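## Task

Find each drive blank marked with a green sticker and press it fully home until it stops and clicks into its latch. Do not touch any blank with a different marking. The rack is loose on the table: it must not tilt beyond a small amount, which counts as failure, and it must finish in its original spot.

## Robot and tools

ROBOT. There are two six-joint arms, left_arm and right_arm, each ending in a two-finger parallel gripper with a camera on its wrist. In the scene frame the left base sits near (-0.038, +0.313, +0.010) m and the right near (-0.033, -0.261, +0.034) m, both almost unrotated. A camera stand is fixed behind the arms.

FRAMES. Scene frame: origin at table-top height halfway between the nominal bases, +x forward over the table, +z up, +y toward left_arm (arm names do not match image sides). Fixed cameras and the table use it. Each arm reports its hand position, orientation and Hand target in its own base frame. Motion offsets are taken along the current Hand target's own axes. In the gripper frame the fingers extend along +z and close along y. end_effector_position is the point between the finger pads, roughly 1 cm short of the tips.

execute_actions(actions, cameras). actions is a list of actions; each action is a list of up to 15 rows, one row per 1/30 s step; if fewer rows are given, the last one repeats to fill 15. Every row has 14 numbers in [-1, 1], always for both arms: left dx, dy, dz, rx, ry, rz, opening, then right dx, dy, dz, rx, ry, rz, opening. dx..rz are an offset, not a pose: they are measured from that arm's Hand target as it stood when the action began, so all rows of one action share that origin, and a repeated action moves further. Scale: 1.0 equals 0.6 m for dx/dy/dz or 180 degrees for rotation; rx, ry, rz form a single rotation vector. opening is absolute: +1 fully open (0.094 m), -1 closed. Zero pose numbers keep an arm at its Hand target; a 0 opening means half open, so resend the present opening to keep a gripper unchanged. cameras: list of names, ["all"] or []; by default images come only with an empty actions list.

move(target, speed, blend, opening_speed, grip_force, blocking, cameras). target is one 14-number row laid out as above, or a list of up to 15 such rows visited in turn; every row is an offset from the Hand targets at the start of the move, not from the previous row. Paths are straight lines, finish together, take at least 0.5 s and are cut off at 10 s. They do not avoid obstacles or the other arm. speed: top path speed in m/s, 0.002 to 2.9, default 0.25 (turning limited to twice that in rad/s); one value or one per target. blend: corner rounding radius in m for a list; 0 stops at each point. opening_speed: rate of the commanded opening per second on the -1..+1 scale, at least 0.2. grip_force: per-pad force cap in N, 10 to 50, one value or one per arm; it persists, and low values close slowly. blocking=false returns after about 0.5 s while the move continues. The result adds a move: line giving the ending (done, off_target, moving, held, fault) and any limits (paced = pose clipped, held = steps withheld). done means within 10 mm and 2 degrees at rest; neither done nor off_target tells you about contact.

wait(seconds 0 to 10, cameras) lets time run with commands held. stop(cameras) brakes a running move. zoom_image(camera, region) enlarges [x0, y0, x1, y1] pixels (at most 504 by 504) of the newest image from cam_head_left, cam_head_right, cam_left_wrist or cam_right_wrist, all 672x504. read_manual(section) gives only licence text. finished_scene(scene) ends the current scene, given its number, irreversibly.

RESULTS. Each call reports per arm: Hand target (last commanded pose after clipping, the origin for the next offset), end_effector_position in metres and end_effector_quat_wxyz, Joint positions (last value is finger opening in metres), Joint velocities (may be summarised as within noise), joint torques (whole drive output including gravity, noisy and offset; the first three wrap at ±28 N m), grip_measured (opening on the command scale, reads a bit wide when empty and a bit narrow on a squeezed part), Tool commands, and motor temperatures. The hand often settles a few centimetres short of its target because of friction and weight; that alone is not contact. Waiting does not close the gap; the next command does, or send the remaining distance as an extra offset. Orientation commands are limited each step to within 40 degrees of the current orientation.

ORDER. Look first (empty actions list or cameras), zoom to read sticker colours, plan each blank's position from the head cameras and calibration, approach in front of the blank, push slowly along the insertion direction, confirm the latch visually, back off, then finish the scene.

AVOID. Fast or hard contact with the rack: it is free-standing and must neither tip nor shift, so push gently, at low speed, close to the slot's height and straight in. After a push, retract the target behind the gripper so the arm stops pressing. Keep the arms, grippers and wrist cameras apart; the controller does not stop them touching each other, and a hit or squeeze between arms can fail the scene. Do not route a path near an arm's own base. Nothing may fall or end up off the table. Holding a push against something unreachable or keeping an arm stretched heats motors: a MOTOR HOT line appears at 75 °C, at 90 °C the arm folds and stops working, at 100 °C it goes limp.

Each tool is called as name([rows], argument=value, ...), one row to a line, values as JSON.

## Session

execute_actions(actions=[])

zoom_image(camera="cam_head_left", region=[190, 140, 410, 210])

zoom_image(camera="cam_head_right", region=[190, 140, 410, 210])

Scene clock: 0.00 s.
left_arm: end_effector_position=(+0.2935, -0.0334, +0.1522) grip_measured=+1.000 end_effector_quat_wxyz=(+0.535, +0.080, +0.740, -0.399) | right_arm: end_effector_position=(+0.3196, -0.0230, +0.1139) grip_measured=+1.000 end_effector_quat_wxyz=(+0.622, -0.102, +0.726, +0.276)
Joint positions: left_arm=[0.495 1.246 0.244 0.672 1.226 -0.222 0.094] | right_arm=[-0.621 1.705 0.217 1.293 -1.171 0.098 0.094]
Joint velocities: within noise
Joint torques (N m): no reading
Motor temperatures (°C): left_arm=[31 31 31 29 33 30 32] | right_arm=[30 33 34 32 30 31 32]
Heat: left arm: 33 °C; right arm: 34 °C.
Hand target: left_arm +0.2948, -0.0321, +0.1579; +0.541, +0.087, +0.737, -0.395 | right_arm +0.3213, -0.0227, +0.1184; +0.626, -0.111, +0.722, +0.273
Tool commands: left_gripper/opening=+1.0 right_gripper/opening=+1.0
camera_calibration:
cam_left_wrist: T_world_to_cam=[[-0.545732, -0.663612, 0.511659, 0.0605729], [-0.685967, 0.00310112, -0.727626, 0.350772], [0.481275, -0.74807, -0.456909, -0.00874788], [0, 0, 0, 1]] pos_world=[0.277885, 0.0325651, 0.220241]
cam_right_wrist: T_world_to_cam=[[0.4902, -0.834883, -0.250349, -0.148862], [-0.532019, -0.059091, -0.844668, 0.302608], [0.690406, 0.547246, -0.47314, -0.0601504], [0, 0, 0, 1]] pos_world=[0.275493, -0.0734838, 0.189876]

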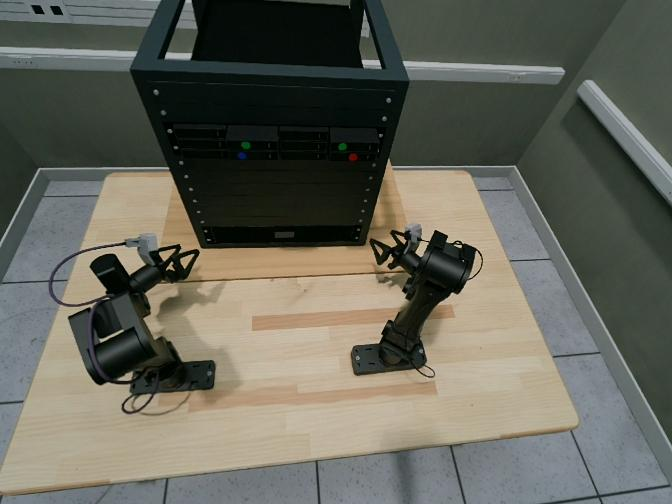

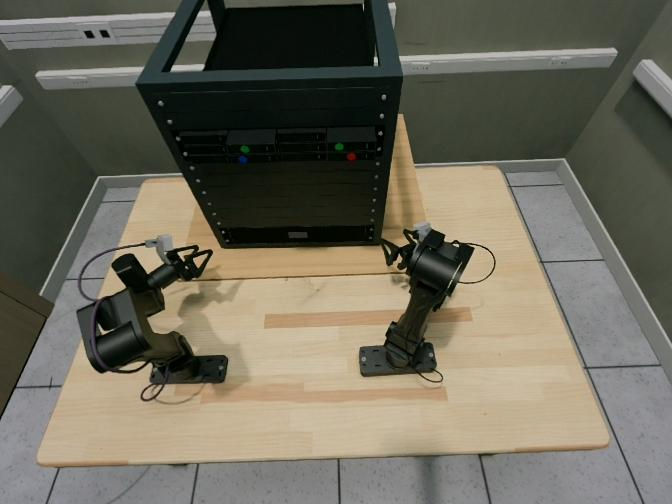

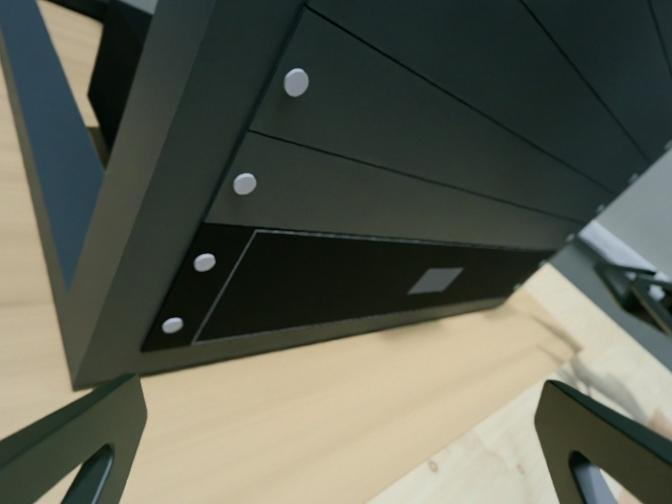

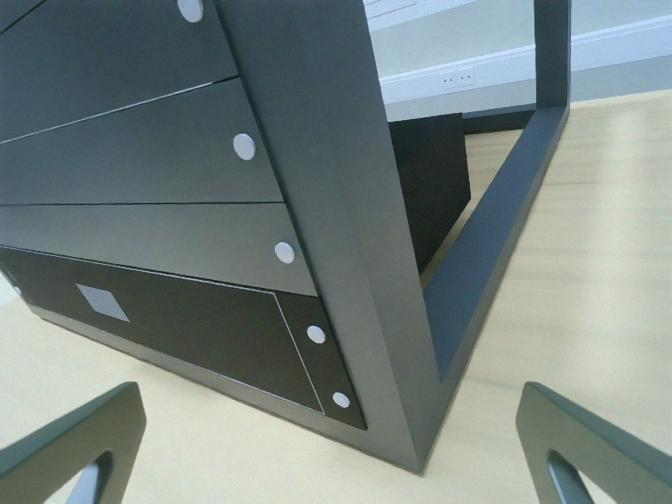

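Scaled by 2.291.

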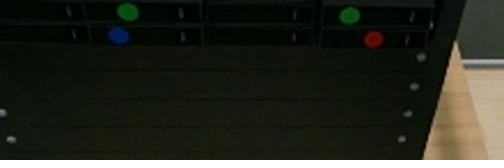

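Scaled by 2.291.

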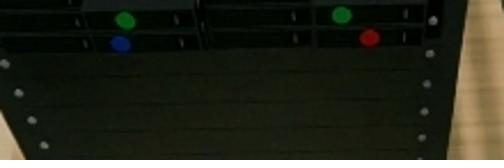

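zoom_image(camera="cam_head_left", region=[160, 110, 400, 175])

zoom_image(camera="cam_head_right", region=[160, 110, 400, 175])

Scaled by 2.100.

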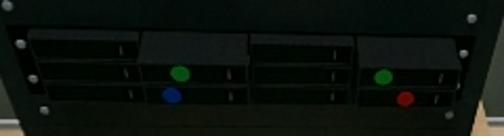

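Scaled by 2.100.

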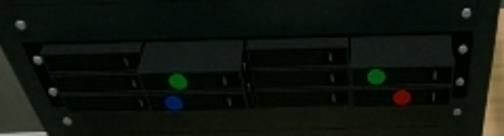

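move([
  [-0.35641, -0.49212, 0.18072, -0.22984, -0.09257, 0.14263, -0.95, -0.50831, 0.34814, 0.03425, 0.18062, -0.04451, -0.07376, -0.95],
], speed=0.22, cameras=["cam_left_wrist", "cam_right_wrist"])

Scene clock: 23.37 s.
left_arm: end_effector_position=(+0.2945, -0.2434, +0.4729) grip_measured=-0.947 end_effector_quat_wxyz=(+0.710, -0.007, +0.704, -0.008) | right_arm: end_effector_position=(+0.2977, +0.1088, +0.4531) grip_measured=-0.948 end_effector_quat_wxyz=(+0.705, +0.006, +0.709, -0.004)
Joint positions: left_arm=[-1.136 1.357 1.494 -0.116 -1.135 -0.001 0.003] | right_arm=[0.754 0.964 1.217 -0.263 0.769 0.009 0.002]
Joint torques (N m): left_arm=[-0.1 -4.44 9.48 1.17 -0.12 0.11] | right_arm=[0.55 -0.5 9.88 0.94 0.08 -0.07]
Heat: left arm: 33 °C; right arm: 35 °C.
Hand target: left_arm +0.2949, -0.2400, +0.4764; +0.707, -0.006, +0.707, +0.006 | right_arm +0.2924, +0.1056, +0.4645; +0.707, +0.006, +0.707, -0.006
Off the commanded pose: left_arm 0.005 m, 2 deg | right_arm 0.013 m, 0 deg.
move: off_target (right_arm)
camera_calibration:
cam_left_wrist: T_world_to_cam=[[-0.00489934, -0.999609, 0.0275366, -0.254378], [-0.413502, -0.0230473, -0.910211, 0.585091], [0.91049, -0.0158459, -0.413228, 0.0114525], [0, 0, 0, 1]] pos_world=[0.230263, -0.240612, 0.544293]
cam_right_wrist: T_world_to_cam=[[-0.0209536, -0.99956, 0.0210158, 0.104], [-0.424298, -0.010143, -0.905466, 0.575404], [0.90528, -0.0278897, -0.423899, 0.0195294], [0, 0, 0, 1]] pos_world=[0.228643, 0.110335, 0.527101]
Images, in order (width x height): cam_left_wrist 672x504, cam_right_wrist 672x504.

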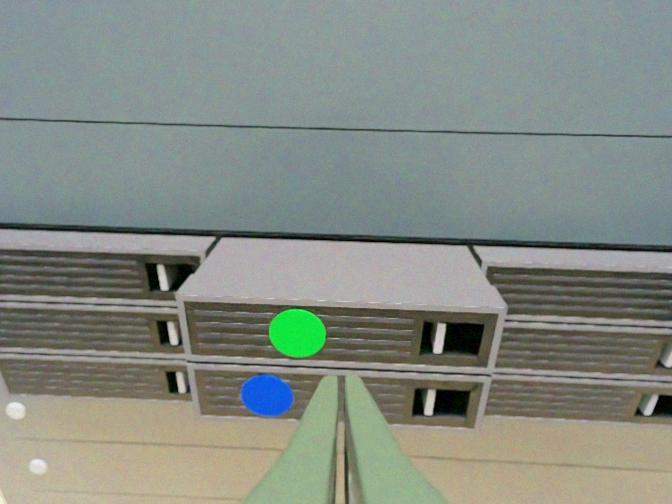

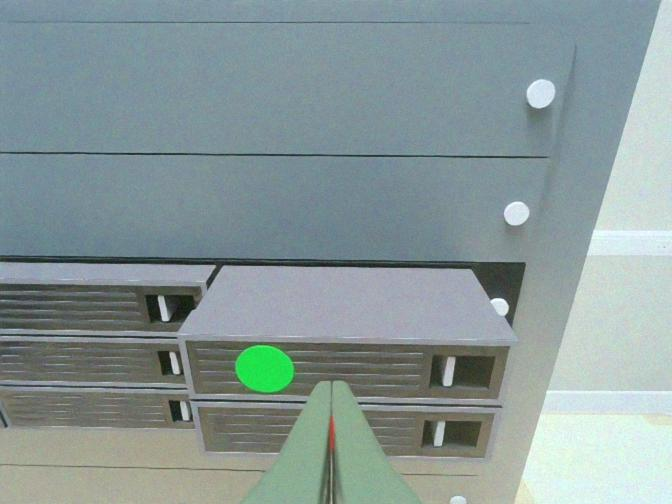

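move(target=[-0.0025,-0.0048,0.0478,0,0,-0.5,-1,0.0067,-0.0107,0.021,0,0,0.5,-1], speed=0.5, cameras=["all"])

Scene clock: 51.70 s.
left_arm: end_effector_position=(+0.3207, -0.2426, +0.4771) grip_measured=-0.991 end_effector_quat_wxyz=(+0.504, -0.504, +0.489, -0.503) | right_arm: end_effector_position=(+0.3069, +0.1035, +0.4504) grip_measured=-0.978 end_effector_quat_wxyz=(+0.505, +0.502, +0.505, +0.488)
Joint positions: left_arm=[-1.055 1.412 1.553 -0.115 -1.07 -1.562 0] | right_arm=[0.691 0.973 1.217 -0.263 0.704 1.562 0.001]
Joint torques (N m): left_arm=[0.47 -4.96 9.44 1.21 0.11 -0.07] | right_arm=[-0.4 -0.54 8.73 1.12 -0.09 0.1]
Motor temperatures (°C): left_arm=[30 32 33 32 33 30 32] | right_arm=[30 33 39 34 30 31 33]
Heat: left arm: 33 °C; right arm: 39 °C.
Hand target: left_arm +0.3236, -0.2424, +0.4779; +0.504, -0.504, +0.496, -0.496 | right_arm +0.3049, +0.0990, +0.4605; +0.504, +0.504, +0.496, +0.496
Off the commanded pose: left_arm 0.003 m, 1 deg | right_arm 0.011 m, 1 deg.
move: off_target (right_arm)
camera_calibration:
cam_left_wrist: T_world_to_cam=[[-0.0169839, 0.02024, 0.999651, -0.466147], [-0.407816, -0.912991, 0.0115567, -0.0575894], [0.912906, -0.407477, 0.0237604, -0.314995], [0, 0, 0, 1]] pos_world=[0.256158, -0.171497, 0.474134]
cam_right_wrist: T_world_to_cam=[[-0.020926, -0.0439382, -0.998815, 0.459399], [-0.406225, 0.913224, -0.0316622, 0.0821137], [0.913533, 0.405082, -0.036959, -0.211562], [0, 0, 0, 1]] pos_world=[0.236239, 0.0308969, 0.453636]

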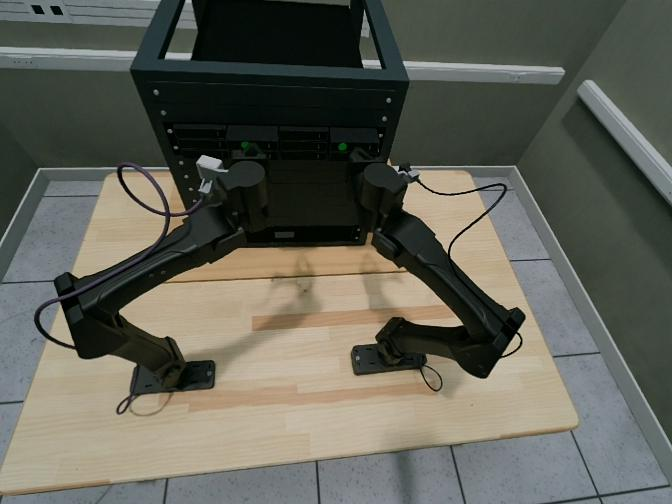

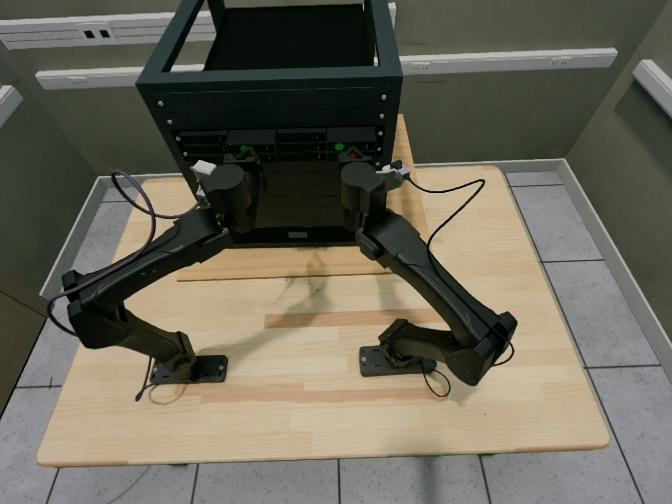

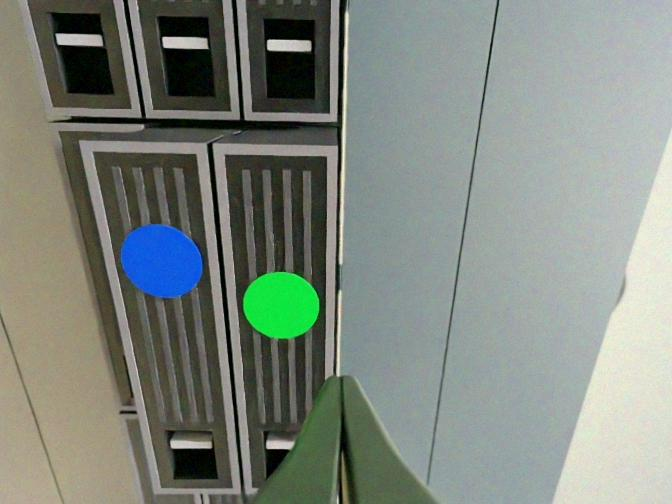

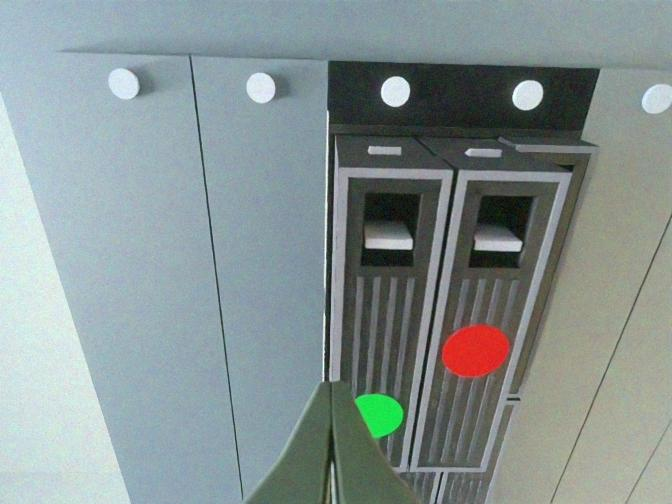

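move(target=[0,0.0083,0.0067,0,0,0,-1,0,-0.015,0.0067,0,0,0,-1], speed=0.08)

Scene clock: 59.30 s.
left_arm: end_effector_position=(+0.3237, -0.2408, +0.4772) grip_measured=-0.991 end_effector_quat_wxyz=(+0.503, -0.505, +0.489, -0.503) | right_arm: end_effector_position=(+0.3086, +0.1011, +0.4504) grip_measured=-0.978 end_effector_quat_wxyz=(+0.505, +0.502, +0.505, +0.488)
Joint positions: left_arm=[-1.042 1.412 1.553 -0.115 -1.058 -1.565 0] | right_arm=[0.674 0.973 1.217 -0.263 0.689 1.563 0.001]
Joint torques (N m): left_arm=[0.42 -4.98 7.73 1.4 0.04 -0.08] | right_arm=[-0.38 -0.92 5.46 1.47 -0.11 0.08]
Heat: left arm: 33 °C; right arm: 38 °C.
Hand target: left_arm +0.3277, -0.2423, +0.4730; +0.504, -0.504, +0.495, -0.496 | right_arm +0.3089, +0.0989, +0.4515; +0.504, +0.504, +0.496, +0.496
Off the commanded pose: left_arm 0.006 m, 1 deg | right_arm 0.002 m, 1 deg.
move: done

move(target=[0,0.0133,0.0033,0,0,0,-1,0,-0.0167,0.0033,0,0,0,-1], speed=0.08)

Scene clock: 61.57 s.
left_arm: end_effector_position=(+0.3262, -0.2426, +0.4663) grip_measured=-0.991 end_effector_quat_wxyz=(+0.505, -0.502, +0.498, -0.495) | right_arm: end_effector_position=(+0.3138, +0.1042, +0.4320) grip_measured=-0.978 end_effector_quat_wxyz=(+0.503, +0.503, +0.515, +0.478)
Joint positions: left_arm=[-1.038 1.412 1.525 -0.115 -1.052 -1.566 0] | right_arm=[0.668 0.973 1.164 -0.239 0.681 1.564 0.001]
Joint torques (N m): left_arm=[0.35 -5.65 6.78 1.74 0.09 -0.11] | right_arm=[-0.43 -2.3 5.94 1.58 -0.08 0.07]
Heat: left arm: 33 °C; right arm: 38 °C.
Hand target: left_arm +0.3296, -0.2423, +0.4650; +0.504, -0.504, +0.495, -0.496 | right_arm +0.3109, +0.0988, +0.4415; +0.504, +0.504, +0.496, +0.496
Off the commanded pose: left_arm 0.004 m, 0 deg | right_arm 0.011 m, 3 deg.
move: off_target (right_arm)

move(target=[0,0,0,0,0,0,-1,0,0.0175,-0.005,0,0,0,-1], speed=0.08)

Scene clock: 64.00 s.
left_arm: end_effector_position=(+0.3262, -0.2426, +0.4663) grip_measured=-0.991 end_effector_quat_wxyz=(+0.505, -0.502, +0.498, -0.495) | right_arm: end_effector_position=(+0.3138, +0.1042, +0.4320) grip_measured=-0.978 end_effector_quat_wxyz=(+0.503, +0.503, +0.515, +0.478)
Joint positions: left_arm=[-1.038 1.412 1.525 -0.115 -1.052 -1.566 0] | right_arm=[0.668 0.973 1.164 -0.239 0.681 1.564 0.001]
Joint torques (N m): left_arm=[0.36 -5.49 6.74 1.72 0.09 -0.04] | right_arm=[0.32 -1.44 9.87 1.25 0.01 0.07]
Heat: left arm: 33 °C; right arm: 38 °C.
Hand target: left_arm +0.3296, -0.2423, +0.4650; +0.504, -0.504, +0.495, -0.496 | right_arm +0.3079, +0.0989, +0.4520; +0.504, +0.504, +0.496, +0.496
Off the commanded pose: left_arm 0.004 m, 0 deg | right_arm 0.022 m, 3 deg.
move: off_target (right_arm)

move(target=[0,0,0,0,0,0,-1,0,0.008,-0.015,0,0,0,-1], speed=0.08)

Scene clock: 66.57 s.
left_arm: end_effector_position=(+0.3262, -0.2426, +0.4663) grip_measured=-0.991 end_effector_quat_wxyz=(+0.505, -0.502, +0.498, -0.495) | right_arm: end_effector_position=(+0.3071, +0.1060, +0.4421) grip_measured=-0.978 end_effector_quat_wxyz=(+0.503, +0.501, +0.508, +0.488)
Joint positions: left_arm=[-1.038 1.412 1.525 -0.115 -1.052 -1.566 0] | right_arm=[0.697 0.964 1.18 -0.239 0.705 1.564 0.001]
Joint torques (N m): left_arm=[0.27 -5.87 6.83 1.76 0.09 -0.07] | right_arm=[0.53 -1.77 9.78 0.93 0.09 0.06]
Heat: left arm: 33 °C; right arm: 38 °C.
Hand target: left_arm +0.3296, -0.2423, +0.4650; +0.504, -0.504, +0.495, -0.496 | right_arm +0.2989, +0.0991, +0.4568; +0.504, +0.504, +0.496, +0.496
Off the commanded pose: left_arm 0.004 m, 0 deg | right_arm 0.018 m, 2 deg.
move: off_target (right_arm)

move(target=[0,-0.0108,0.034,0,0,0,-1,0,-0.005,0.0618,0,0,0,-1], speed=0.04, cameras=["cam_left_wrist","cam_right_wrist"])

Scene clock: 72.83 s.
left_arm: end_effector_position=(+0.3469, -0.2426, +0.4653) grip_measured=-0.991 end_effector_quat_wxyz=(+0.506, -0.502, +0.500, -0.492) | right_arm: end_effector_position=(+0.3378, +0.1010, +0.4261) grip_measured=-0.978 end_effector_quat_wxyz=(+0.500, +0.508, +0.524, +0.466)
Joint positions: left_arm=[-0.978 1.453 1.56 -0.115 -0.994 -1.566 0] | right_arm=[0.58 1.04 1.196 -0.235 0.599 1.564 0.001]
Joint torques (N m): left_arm=[0.35 -5.64 9.8 1.61 0.1 0.01] | right_arm=[-0.39 -1.37 10.19 1.62 -0.06 0.05]
Heat: left arm: 33 °C; right arm: 39 °C.
Hand target: left_arm +0.3500, -0.2419, +0.4715; +0.504, -0.504, +0.496, -0.496 | right_arm +0.3360, +0.0984, +0.4538; +0.504, +0.504, +0.496, +0.496
Off the commanded pose: left_arm 0.007 m, 1 deg | right_arm 0.028 m, 5 deg.
move: off_target (right_arm)
camera_calibration:
cam_left_wrist: T_world_to_cam=[[0.000108307, -0.0049536, 0.999988, -0.466066], [-0.407744, -0.913085, -0.00447896, -0.0394271], [0.913096, -0.407738, -0.00211869, -0.326683], [0, 0, 0, 1]] pos_world=[0.282267, -0.17151, 0.465191]
cam_right_wrist: T_world_to_cam=[[-0.072966, -0.073613, -0.994614, 0.454425], [-0.40278, 0.914502, -0.0381354, 0.0976076], [0.912384, 0.397828, -0.0963774, -0.213304], [0, 0, 0, 1]] pos_world=[0.267087, 0.0290477, 0.435142]
Images, in order (width x height): cam_left_wrist 672x504, cam_right_wrist 672x504.

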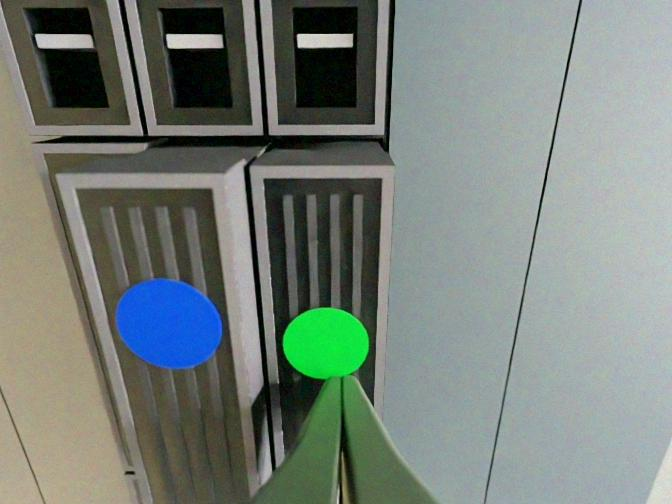

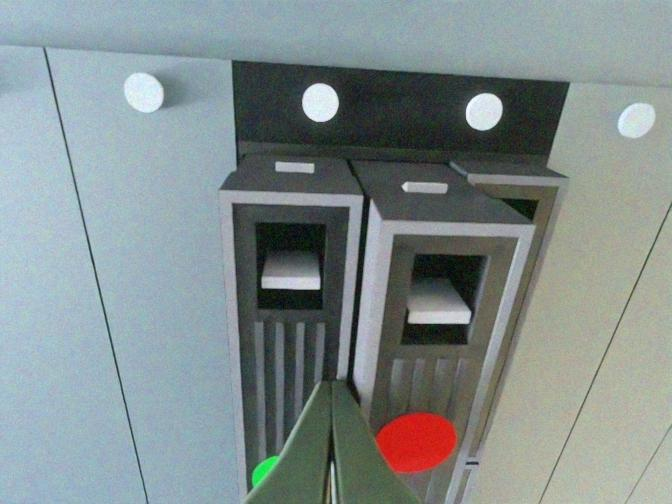

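move(target=[0,-0.005,0.0575,0,0,0,-1,0,0.02,-0.0133,0,0,0,-1], speed=0.03, cameras=["cam_left_wrist","cam_right_wrist"])

Scene clock: 81.30 s.
left_arm: end_effector_position=(+0.3708, -0.2442, +0.4716) grip_measured=-0.991 end_effector_quat_wxyz=(+0.504, -0.501, +0.499, -0.496) | right_arm: end_effector_position=(+0.3328, +0.1003, +0.4516) grip_measured=-0.978 end_effector_quat_wxyz=(+0.503, +0.503, +0.506, +0.487)
Joint positions: left_arm=[-0.915 1.513 1.636 -0.122 -0.925 -1.566 0] | right_arm=[0.587 1.04 1.253 -0.235 0.599 1.564 0.001]
Joint torques (N m): left_arm=[2.63 -4.75 10.21 1.62 0.28 -0.07] | right_arm=[0.61 -1.07 10.04 1.09 0.12 0.04]
Heat: left arm: 34 °C; right arm: 38 °C.
Hand target: left_arm +0.3845, -0.2413, +0.4744; +0.504, -0.504, +0.496, -0.496 | right_arm +0.3280, +0.0986, +0.4658; +0.504, +0.504, +0.496, +0.496
Off the commanded pose: left_arm 0.014 m, 1 deg | right_arm 0.015 m, 2 deg.
move: off_target (left_arm, right_arm)
camera_calibration:
cam_left_wrist: T_world_to_cam=[[-0.00422934, 0.00151265, 0.99999, -0.46924], [-0.413304, -0.910593, -0.000370599, -0.030399], [0.910583, -0.413301, 0.00447639, -0.352644], [0, 0, 0, 1]] pos_world=[0.306563, -0.17272, 0.470802]
cam_right_wrist: T_world_to_cam=[[-0.0253383, -0.0427393, -0.998765, 0.462315], [-0.407215, 0.91288, -0.0287332, 0.0946761], [0.912981, 0.405984, -0.0405349, -0.232179], [0, 0, 0, 1]] pos_world=[0.262243, 0.0275921, 0.455053]
Images, in order (width x height): cam_left_wrist 672x504, cam_right_wrist 672x504.

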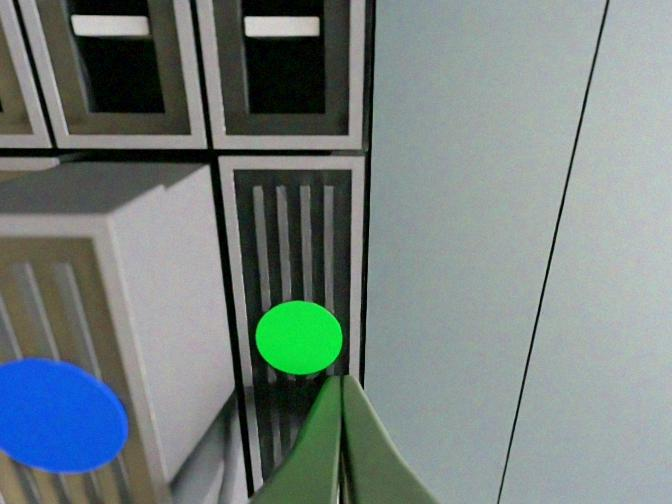

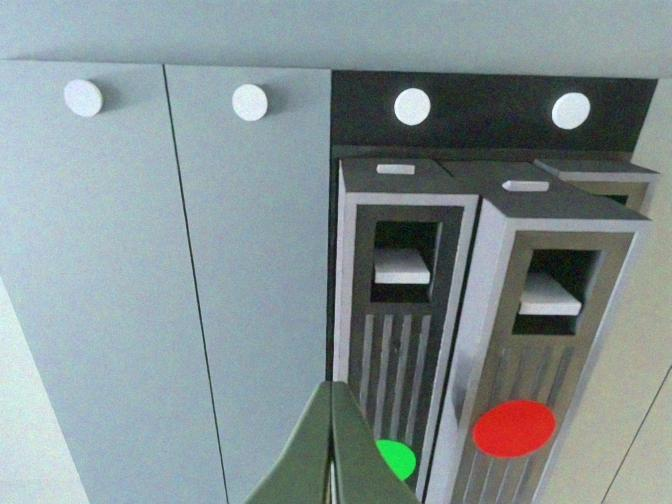

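move(target=[0,0,0.01,0,0,0,-1,0,-0.0075,0.022,0,0,0,-1], speed=0.03, cameras=["cam_left_wrist","cam_right_wrist"])

Scene clock: 94.97 s.
left_arm: end_effector_position=(+0.3710, -0.2438, +0.4724) grip_measured=-0.991 end_effector_quat_wxyz=(+0.504, -0.501, +0.501, -0.494) | right_arm: end_effector_position=(+0.3427, +0.1022, +0.4423) grip_measured=-0.978 end_effector_quat_wxyz=(+0.501, +0.505, +0.516, +0.477)
Joint positions: left_arm=[-0.914 1.515 1.645 -0.136 -0.922 -1.566 0] | right_arm=[0.568 1.07 1.253 -0.235 0.582 1.564 0.001]
Joint torques (N m): left_arm=[3.54 -3.84 10.29 1.83 0.44 -0.05] | right_arm=[-0.42 -1.48 9.37 1.46 -0.1 0.04]
Heat: left arm: 34 °C; right arm: 38 °C.
Hand target: left_arm +0.3905, -0.2412, +0.4745; +0.504, -0.504, +0.496, -0.496 | right_arm +0.3412, +0.0983, +0.4613; +0.504, +0.504, +0.496, +0.496
Off the commanded pose: left_arm 0.020 m, 1 deg | right_arm 0.019 m, 3 deg.
move: off_target (left_arm, right_arm)
camera_calibration:
cam_left_wrist: T_world_to_cam=[[-0.000519215, -0.00336464, 0.999994, -0.472511], [-0.414055, -0.910246, -0.00327765, -0.0282506], [0.910252, -0.414054, -0.000920532, -0.350241], [0, 0, 0, 1]] pos_world=[0.306865, -0.172324, 0.472093]
cam_right_wrist: T_world_to_cam=[[-0.0501567, -0.0579873, -0.997057, 0.462612], [-0.406085, 0.91325, -0.0326852, 0.0979555], [0.912458, 0.403251, -0.0693534, -0.229253], [0, 0, 0, 1]] pos_world=[0.272165, 0.0298142, 0.448553]
Images, in order (width x height): cam_left_wrist 672x504, cam_right_wrist 672x504.

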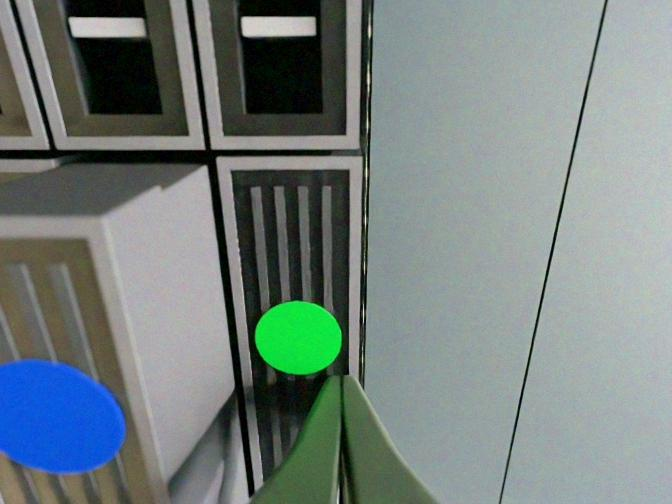

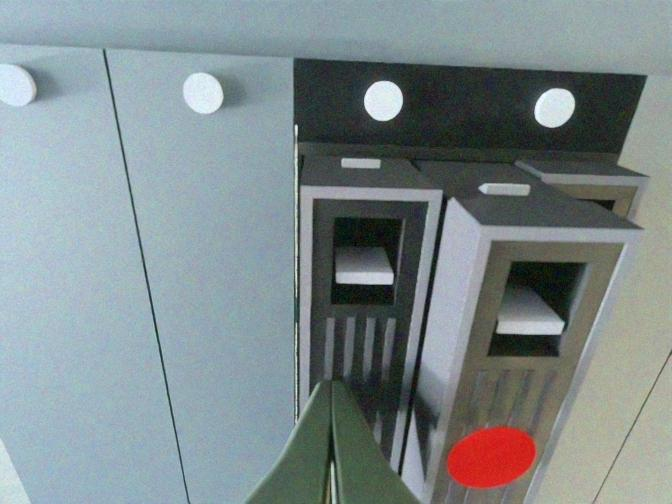

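move(target=[0,0,-0.167,0,0,0,-1,0,0.005,0.0233,0,0,0,-1], speed=0.12, cameras=["cam_left_wrist","cam_right_wrist"])

Scene clock: 100.73 s.
left_arm: end_effector_position=(+0.2942, -0.2571, +0.4695) grip_measured=-0.991 end_effector_quat_wxyz=(+0.498, -0.496, +0.505, -0.501) | right_arm: end_effector_position=(+0.3552, +0.1022, +0.4384) grip_measured=-0.978 end_effector_quat_wxyz=(+0.499, +0.507, +0.522, +0.471)
Joint positions: left_arm=[-1.154 1.395 1.527 -0.136 -1.143 -1.568 0] | right_arm=[0.534 1.108 1.273 -0.235 0.548 1.564 0.001]
Joint torques (N m): left_arm=[-0.38 -8.51 6.48 1.37 -0.32 -0.01] | right_arm=[-0.58 -1.62 10.44 1.59 -0.11 0.04]
Heat: left arm: 34 °C; right arm: 38 °C.
Hand target: left_arm +0.2903, -0.2429, +0.4744; +0.504, -0.504, +0.495, -0.496 | right_arm +0.3552, +0.0981, +0.4642; +0.504, +0.504, +0.496, +0.496
Off the commanded pose: left_arm 0.015 m, 2 deg | right_arm 0.026 m, 4 deg.
move: off_target (left_arm, right_arm)
camera_calibration:
cam_left_wrist: T_world_to_cam=[[-0.00233374, -0.000293609, 0.999997, -0.46841], [-0.432442, -0.901661, -0.00127395, -0.0654113], [0.901659, -0.432444, 0.00197727, -0.289396], [0, 0, 0, 1]] pos_world=[0.231557, -0.184264, 0.468898]
cam_right_wrist: T_world_to_cam=[[-0.0668515, -0.0658629, -0.995587, 0.465458], [-0.407505, 0.912606, -0.0330102, 0.103615], [0.910753, 0.4035, -0.0878486, -0.232271], [0, 0, 0, 1]] pos_world=[0.284882, 0.0298182, 0.446419]
Images, in order (width x height): cam_left_wrist 672x504, cam_right_wrist 672x504.

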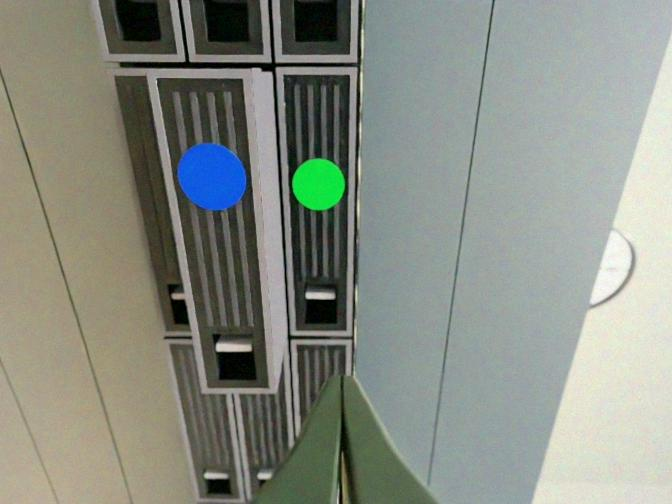

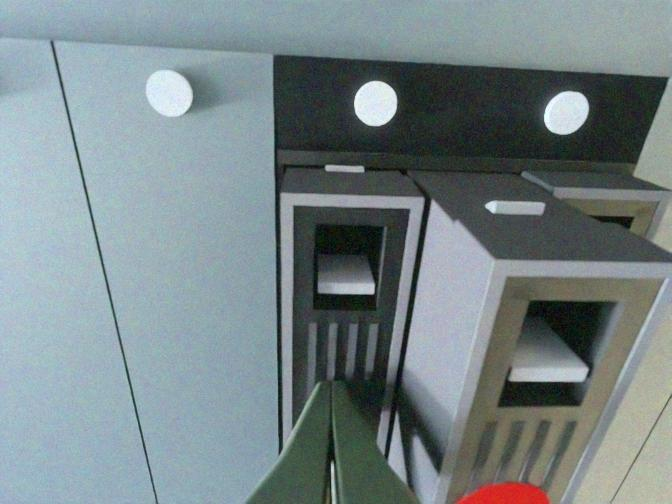

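move(target=[0,0,0,0,0,0,-1,0,0.0025,0.0267,0,0,0,-1], speed=0.03, cameras=["cam_right_wrist"])

Scene clock: 102.93 s.
left_arm: end_effector_position=(+0.2942, -0.2571, +0.4695) grip_measured=-0.991 end_effector_quat_wxyz=(+0.498, -0.496, +0.505, -0.501) | right_arm: end_effector_position=(+0.3628, +0.1020, +0.4406) grip_measured=-0.978 end_effector_quat_wxyz=(+0.496, +0.506, +0.524, +0.473)
Joint positions: left_arm=[-1.154 1.395 1.527 -0.136 -1.143 -1.568 0] | right_arm=[0.508 1.131 1.294 -0.233 0.513 1.564 0.001]
Joint torques (N m): left_arm=[-0.39 -8.32 6.49 1.36 -0.25 -0.01] | right_arm=[-1.51 0.18 11.11 1.76 -0.14 0.06]
Heat: left arm: 34 °C; right arm: 39 °C.
Hand target: left_arm +0.2903, -0.2430, +0.4744; +0.504, -0.504, +0.496, -0.496 | right_arm +0.3712, +0.0978, +0.4658; +0.504, +0.504, +0.496, +0.496
Off the commanded pose: left_arm 0.015 m, 2 deg | right_arm 0.027 m, 4 deg.
move: off_target (left_arm, right_arm)
camera_calibration:
cam_right_wrist: T_world_to_cam=[[-0.0671401, -0.0642299, -0.995674, 0.468122], [-0.415625, 0.909021, -0.0306136, 0.109332], [0.907055, 0.411772, -0.0877273, -0.238478], [0, 0, 0, 1]] pos_world=[0.293184, 0.0288811, 0.448523]
Images, in order (width x height): cam_right_wrist 672x504.

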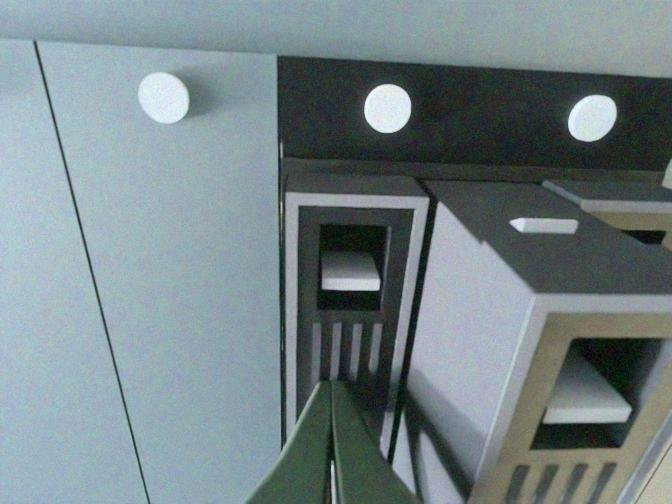

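move(target=[0,0,0,0,0,0,-1,0,0,0.01,0,0,0,-1], speed=0.03, cameras=["cam_right_wrist"])

Scene clock: 105.10 s.
left_arm: end_effector_position=(+0.2942, -0.2571, +0.4695) grip_measured=-0.991 end_effector_quat_wxyz=(+0.498, -0.496, +0.505, -0.501) | right_arm: end_effector_position=(+0.3630, +0.1018, +0.4407) grip_measured=-0.978 end_effector_quat_wxyz=(+0.494, +0.505, +0.527, +0.473)
Joint positions: left_arm=[-1.154 1.395 1.527 -0.136 -1.143 -1.568 0] | right_arm=[0.502 1.131 1.299 -0.241 0.5 1.564 0.001]
Joint torques (N m): left_arm=[-0.25 -8.49 6.68 1.38 -0.24 0] | right_arm=[-1.84 1.1 11.36 1.91 -0.12 0.06]
Motor temperatures (°C): left_arm=[31 33 34 34 33 30 33] | right_arm=[30 33 39 39 30 31 35]
Heat: left arm: 34 °C; right arm: 39 °C.
Hand target: left_arm +0.2903, -0.2430, +0.4744; +0.504, -0.504, +0.496, -0.496 | right_arm +0.3772, +0.0977, +0.4658; +0.504, +0.504, +0.496, +0.496
Off the commanded pose: left_arm 0.015 m, 2 deg | right_arm 0.029 m, 5 deg.
move: off_target (left_arm, right_arm)
camera_calibration:
cam_right_wrist: T_world_to_cam=[[-0.0704243, -0.0656838, -0.995352, 0.469396], [-0.421593, 0.906289, -0.0299774, 0.111708], [0.904046, 0.417523, -0.0915167, -0.236311], [0, 0, 0, 1]] pos_world=[0.293788, 0.0282569, 0.448937]
Images, in order (width x height): cam_right_wrist 672x504.

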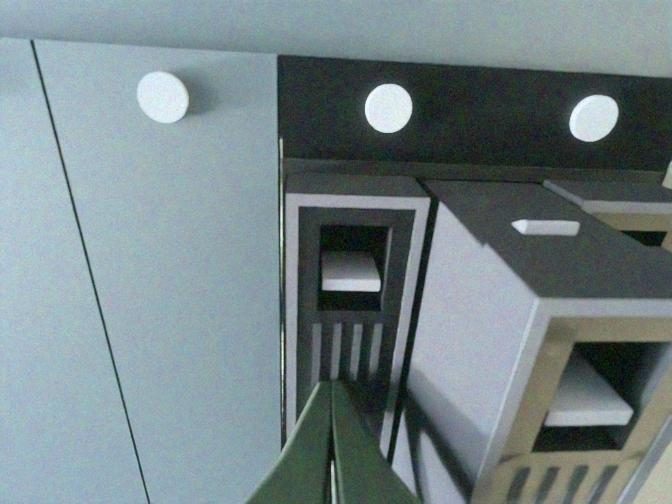

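move(target=[0,0,-0.05,0,0,0,-1,0,0,-0.175,0,0,0,-1], speed=0.15, cameras=["all"])

Scene clock: 107.97 s.
left_arm: end_effector_position=(+0.2642, -0.2583, +0.4701) grip_measured=-0.991 end_effector_quat_wxyz=(+0.498, -0.497, +0.503, -0.502) | right_arm: end_effector_position=(+0.2731, +0.1010, +0.4753) grip_measured=-0.978 end_effector_quat_wxyz=(+0.503, +0.501, +0.486, +0.511)
Joint positions: left_arm=[-1.259 1.361 1.499 -0.136 -1.249 -1.568 0] | right_arm=[0.827 0.912 1.262 -0.31 0.835 1.565 0.001]
Joint torques (N m): left_arm=[-0.36 -8.24 6.6 1.23 -0.31 0.04] | right_arm=[0.54 0.08 5.2 0.83 0.08 0.05]
Heat: left arm: 34 °C; right arm: 39 °C.
Hand target: left_arm +0.2604, -0.2435, +0.4744; +0.504, -0.504, +0.495, -0.496 | right_arm +0.2722, +0.0995, +0.4658; +0.504, +0.504, +0.496, +0.496
Off the commanded pose: left_arm 0.016 m, 2 deg | right_arm 0.010 m, 2 deg.
move: off_target (left_arm)
camera_calibration:
cam_left_wrist: T_world_to_cam=[[-0.00462292, 0.00534204, 0.999975, -0.467071], [-0.430537, -0.902568, 0.00283129, -0.0821141], [0.902561, -0.430513, 0.00647245, -0.264657], [0, 0, 0, 1]] pos_world=[0.201357, -0.185557, 0.469005]
cam_right_wrist: T_world_to_cam=[[0.0206111, -0.000163092, -0.999788, 0.468085], [-0.410893, 0.911643, -0.00861946, 0.0619239], [0.911451, 0.410983, 0.0187229, -0.2054], [0, 0, 0, 1]] pos_world=[0.203009, 0.02804, 0.472365]

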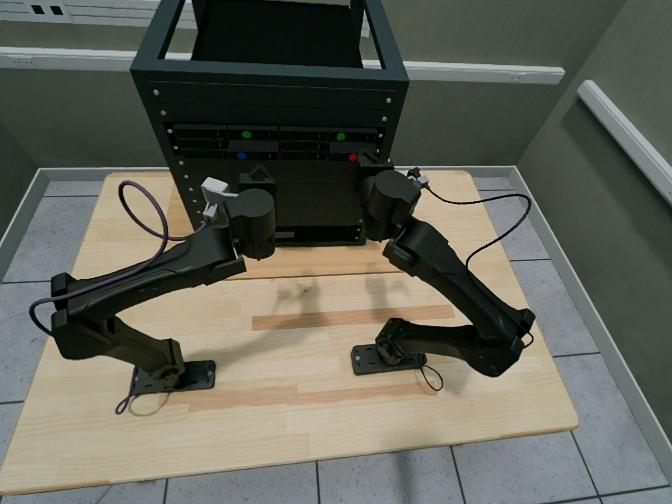

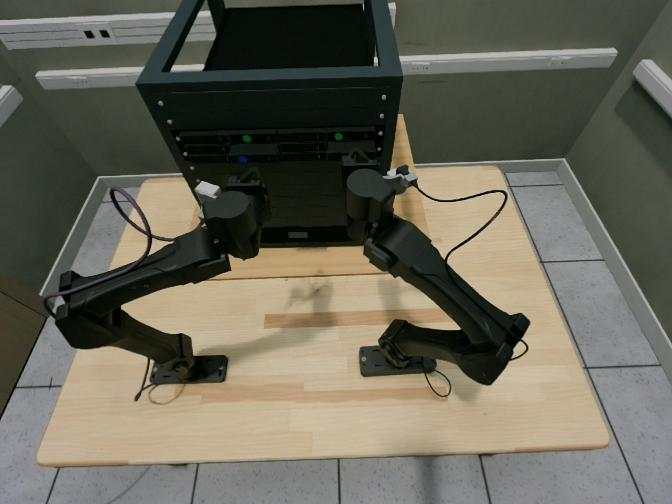

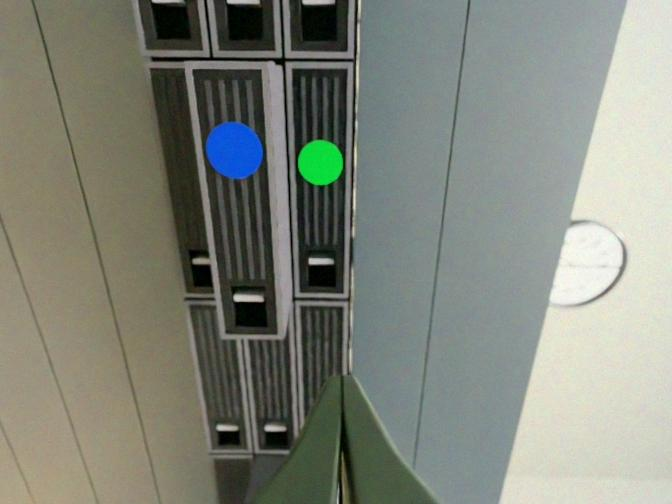

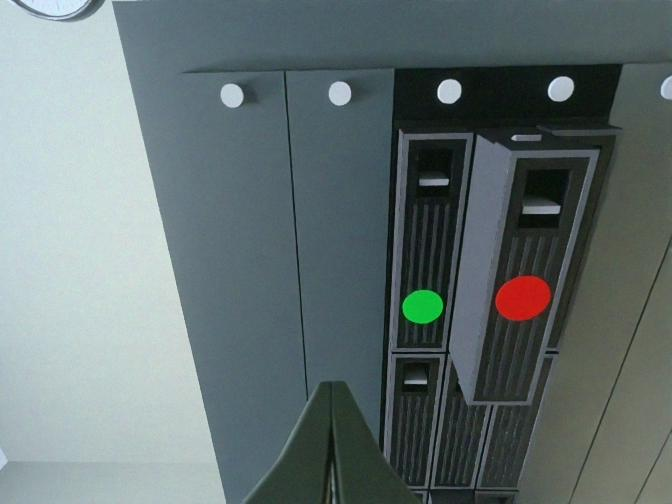

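finished_scene(scene=3)

The scene is finished: the task was done.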